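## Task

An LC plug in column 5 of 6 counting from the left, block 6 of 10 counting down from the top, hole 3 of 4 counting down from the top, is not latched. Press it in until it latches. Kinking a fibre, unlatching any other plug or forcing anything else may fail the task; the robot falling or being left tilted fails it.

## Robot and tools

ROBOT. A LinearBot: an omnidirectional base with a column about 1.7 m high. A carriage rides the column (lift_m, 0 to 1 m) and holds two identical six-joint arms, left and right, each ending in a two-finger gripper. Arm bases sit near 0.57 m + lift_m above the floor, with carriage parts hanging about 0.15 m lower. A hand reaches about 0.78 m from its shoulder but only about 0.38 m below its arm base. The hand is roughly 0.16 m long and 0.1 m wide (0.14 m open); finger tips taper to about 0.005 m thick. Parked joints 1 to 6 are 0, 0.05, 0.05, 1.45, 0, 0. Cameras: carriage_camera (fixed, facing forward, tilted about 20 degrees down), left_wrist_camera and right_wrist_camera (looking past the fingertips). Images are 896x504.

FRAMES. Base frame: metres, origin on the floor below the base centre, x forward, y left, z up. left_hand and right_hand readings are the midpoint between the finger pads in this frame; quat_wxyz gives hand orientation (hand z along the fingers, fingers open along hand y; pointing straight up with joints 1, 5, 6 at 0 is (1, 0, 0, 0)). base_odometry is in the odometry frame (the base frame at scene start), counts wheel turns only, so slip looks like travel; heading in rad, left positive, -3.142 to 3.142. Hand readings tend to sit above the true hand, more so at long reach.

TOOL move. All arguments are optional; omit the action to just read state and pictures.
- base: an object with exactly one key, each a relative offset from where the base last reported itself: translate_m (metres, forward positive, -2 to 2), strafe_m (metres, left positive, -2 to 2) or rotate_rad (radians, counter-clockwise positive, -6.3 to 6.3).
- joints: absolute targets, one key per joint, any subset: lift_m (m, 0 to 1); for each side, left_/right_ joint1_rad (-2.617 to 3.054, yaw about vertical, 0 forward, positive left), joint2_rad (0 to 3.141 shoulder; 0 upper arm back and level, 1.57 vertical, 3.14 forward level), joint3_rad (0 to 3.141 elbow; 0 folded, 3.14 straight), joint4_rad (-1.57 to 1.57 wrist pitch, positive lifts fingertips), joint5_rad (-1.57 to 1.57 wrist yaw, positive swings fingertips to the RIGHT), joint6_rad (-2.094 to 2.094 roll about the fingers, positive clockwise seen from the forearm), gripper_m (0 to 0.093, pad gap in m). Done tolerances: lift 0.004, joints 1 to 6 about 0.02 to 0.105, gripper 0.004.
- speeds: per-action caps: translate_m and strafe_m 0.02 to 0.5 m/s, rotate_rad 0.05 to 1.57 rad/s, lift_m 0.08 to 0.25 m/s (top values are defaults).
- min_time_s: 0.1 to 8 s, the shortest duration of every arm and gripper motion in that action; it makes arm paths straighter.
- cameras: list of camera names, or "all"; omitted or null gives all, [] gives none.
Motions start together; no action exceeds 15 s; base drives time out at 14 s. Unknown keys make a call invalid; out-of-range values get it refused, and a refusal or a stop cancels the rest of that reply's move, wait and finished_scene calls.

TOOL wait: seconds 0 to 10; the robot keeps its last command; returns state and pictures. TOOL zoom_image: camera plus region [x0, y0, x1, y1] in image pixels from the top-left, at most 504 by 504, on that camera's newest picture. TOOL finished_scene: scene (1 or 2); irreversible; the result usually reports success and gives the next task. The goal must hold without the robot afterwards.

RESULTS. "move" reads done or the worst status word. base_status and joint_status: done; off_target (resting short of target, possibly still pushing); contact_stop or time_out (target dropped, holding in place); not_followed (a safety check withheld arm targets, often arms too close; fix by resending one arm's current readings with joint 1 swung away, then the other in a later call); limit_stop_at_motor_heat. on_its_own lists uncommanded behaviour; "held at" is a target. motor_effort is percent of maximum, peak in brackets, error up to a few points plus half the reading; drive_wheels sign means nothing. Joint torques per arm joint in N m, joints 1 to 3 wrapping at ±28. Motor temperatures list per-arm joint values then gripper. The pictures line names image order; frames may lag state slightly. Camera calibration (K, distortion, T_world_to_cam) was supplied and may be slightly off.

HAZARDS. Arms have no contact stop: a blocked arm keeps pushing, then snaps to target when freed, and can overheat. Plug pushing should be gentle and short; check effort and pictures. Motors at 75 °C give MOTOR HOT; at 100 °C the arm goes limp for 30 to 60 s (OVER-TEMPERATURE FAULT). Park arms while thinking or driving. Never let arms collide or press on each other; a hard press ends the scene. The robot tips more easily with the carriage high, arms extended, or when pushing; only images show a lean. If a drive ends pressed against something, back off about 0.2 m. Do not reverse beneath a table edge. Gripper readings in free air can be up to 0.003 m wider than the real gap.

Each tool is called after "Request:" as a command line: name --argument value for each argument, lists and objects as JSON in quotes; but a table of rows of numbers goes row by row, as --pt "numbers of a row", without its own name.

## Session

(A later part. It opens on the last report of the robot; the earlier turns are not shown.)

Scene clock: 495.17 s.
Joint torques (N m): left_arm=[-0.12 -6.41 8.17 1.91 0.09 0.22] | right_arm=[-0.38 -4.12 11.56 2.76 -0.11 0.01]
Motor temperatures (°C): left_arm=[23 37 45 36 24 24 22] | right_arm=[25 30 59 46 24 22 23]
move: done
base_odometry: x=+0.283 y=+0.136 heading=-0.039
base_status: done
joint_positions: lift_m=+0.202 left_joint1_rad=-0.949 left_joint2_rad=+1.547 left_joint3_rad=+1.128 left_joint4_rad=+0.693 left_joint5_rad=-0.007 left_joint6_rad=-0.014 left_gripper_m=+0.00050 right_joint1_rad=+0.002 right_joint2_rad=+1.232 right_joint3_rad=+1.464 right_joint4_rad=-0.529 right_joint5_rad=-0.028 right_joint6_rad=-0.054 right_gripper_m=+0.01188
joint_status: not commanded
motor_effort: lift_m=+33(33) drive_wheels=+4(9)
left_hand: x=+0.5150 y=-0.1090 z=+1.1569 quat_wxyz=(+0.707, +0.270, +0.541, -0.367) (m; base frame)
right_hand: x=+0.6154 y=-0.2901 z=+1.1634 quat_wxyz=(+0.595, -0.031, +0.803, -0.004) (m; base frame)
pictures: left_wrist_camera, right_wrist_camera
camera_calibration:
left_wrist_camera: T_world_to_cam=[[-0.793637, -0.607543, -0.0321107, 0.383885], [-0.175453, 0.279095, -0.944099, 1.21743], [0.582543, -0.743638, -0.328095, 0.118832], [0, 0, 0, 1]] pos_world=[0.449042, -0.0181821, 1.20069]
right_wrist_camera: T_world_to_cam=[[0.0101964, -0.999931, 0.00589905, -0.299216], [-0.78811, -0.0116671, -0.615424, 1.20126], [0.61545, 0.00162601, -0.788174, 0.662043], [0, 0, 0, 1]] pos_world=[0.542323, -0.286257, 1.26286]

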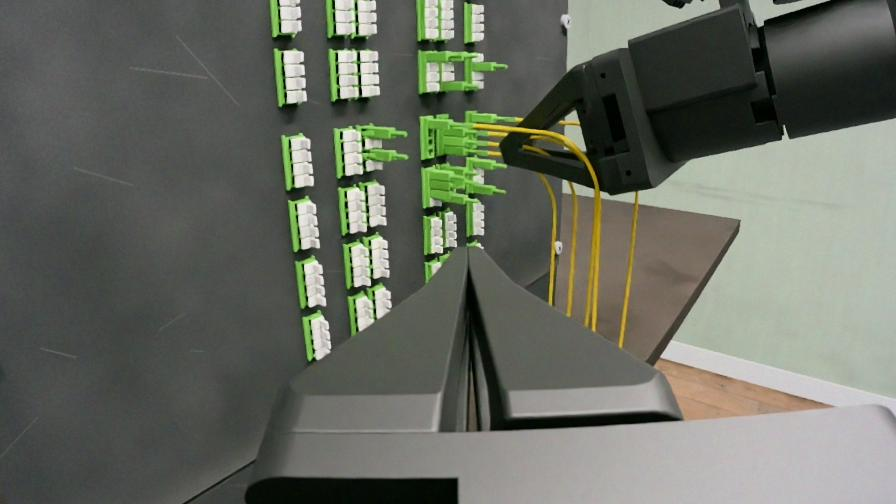

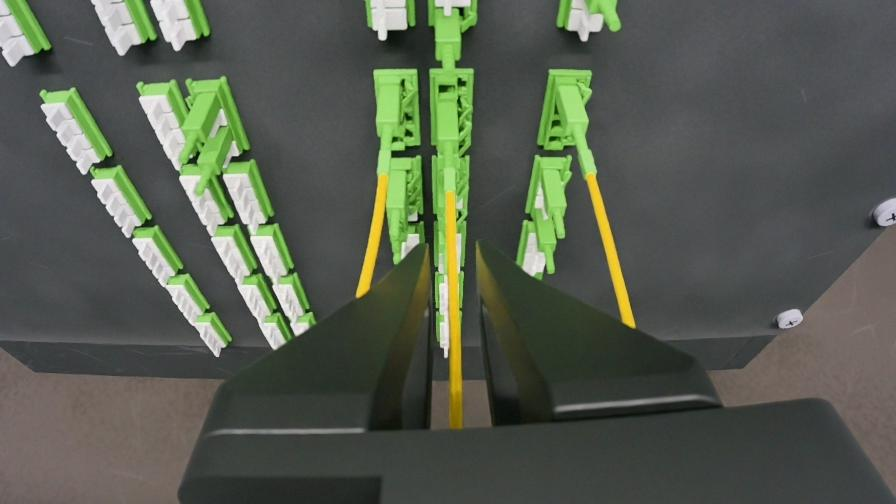

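Request:
move --base '{"translate_m": -0.12}' --speeds '{"translate_m": 0.08}' --cameras '["right_wrist_camera","left_wrist_camera","carriage_camera"]'

Request:
zoom_image --camera "carriage_camera" --region '[400, 150, 600, 290]'

Scene clock: 501.47 s.
Joint torques (N m): left_arm=[-0.08 -6.42 8.18 1.91 0.09 0.22] | right_arm=[-0.44 -4.23 11.55 2.76 -0.11 0.01]
Motor temperatures (°C): left_arm=[23 38 45 36 24 24 22] | right_arm=[25 30 59 46 24 22 23]
move: done
base_odometry: x=+0.163 y=+0.141 heading=-0.039
base_status: done
joint_positions: lift_m=+0.202 left_joint1_rad=-0.949 left_joint2_rad=+1.547 left_joint3_rad=+1.128 left_joint4_rad=+0.693 left_joint5_rad=-0.006 left_joint6_rad=-0.014 left_gripper_m=+0.00050 right_joint1_rad=+0.002 right_joint2_rad=+1.233 right_joint3_rad=+1.464 right_joint4_rad=-0.529 right_joint5_rad=-0.028 right_joint6_rad=-0.054 right_gripper_m=+0.01188
joint_status: not commanded
motor_effort: lift_m=+32(33) drive_wheels=+0(9)
left_hand: x=+0.5149 y=-0.1091 z=+1.1569 quat_wxyz=(+0.707, +0.270, +0.540, -0.367) (m; base frame)
right_hand: x=+0.6157 y=-0.2901 z=+1.1632 quat_wxyz=(+0.595, -0.031, +0.803, -0.004) (m; base frame)
pictures: carriage_camera, left_wrist_camera, right_wrist_camera
camera_calibration:
carriage_camera: T_world_to_cam=[[-0.0103155, -0.999808, 0.016669, -0.0171453], [-0.368317, -0.0116988, -0.929627, 1.13616], [0.929643, -0.015729, -0.368126, 0.321908], [0, 0, 0, 1]] pos_world=[0.119029, 0.00121295, 1.17499]
left_wrist_camera: T_world_to_cam=[[-0.79408, -0.606954, -0.0323074, 0.384329], [-0.175044, 0.279265, -0.944124, 1.21728], [0.582063, -0.744055, -0.328002, 0.118929], [0, 0, 0, 1]] pos_world=[0.449041, -0.0181823, 1.20069]
right_wrist_camera: T_world_to_cam=[[0.010198, -0.999931, 0.00589492, -0.299214], [-0.788331, -0.0116664, -0.615141, 1.20114], [0.615167, 0.00162604, -0.788395, 0.662135], [0, 0, 0, 1]] pos_world=[0.542623, -0.286257, 1.26266]

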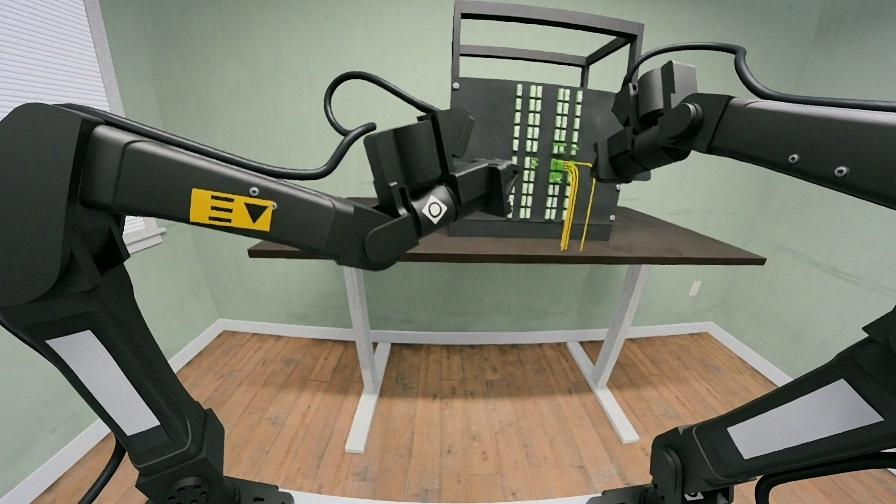

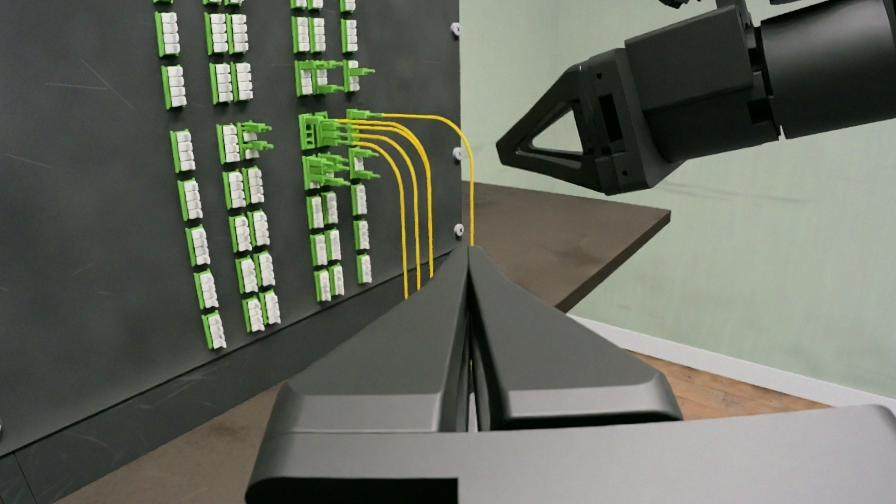

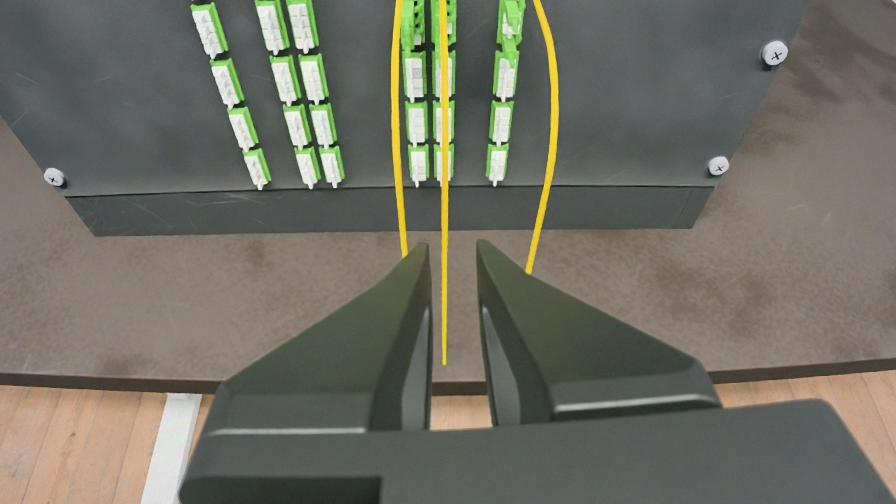

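Scaled by 2.520 from the camera's 896x504 image, which has a finer 1280x720 frame.

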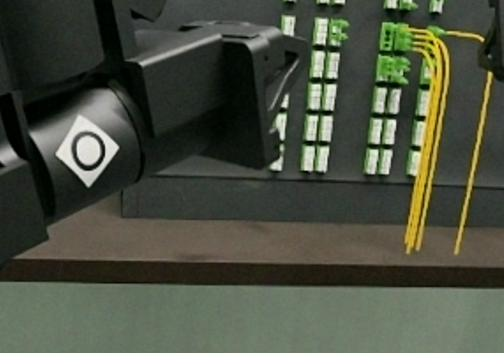

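Request:
zoom_image --camera "left_wrist_camera" --region '[290, 95, 390, 170]'

Scaled by 5.040 from the camera's 896x504 image, which has a finer 1280x720 frame.

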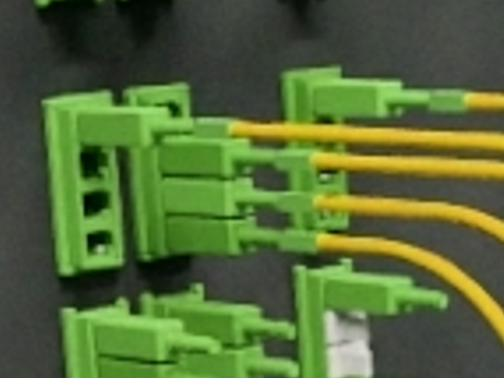

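Request:
finished_scene --scene 2

The scene is finished: the task was done.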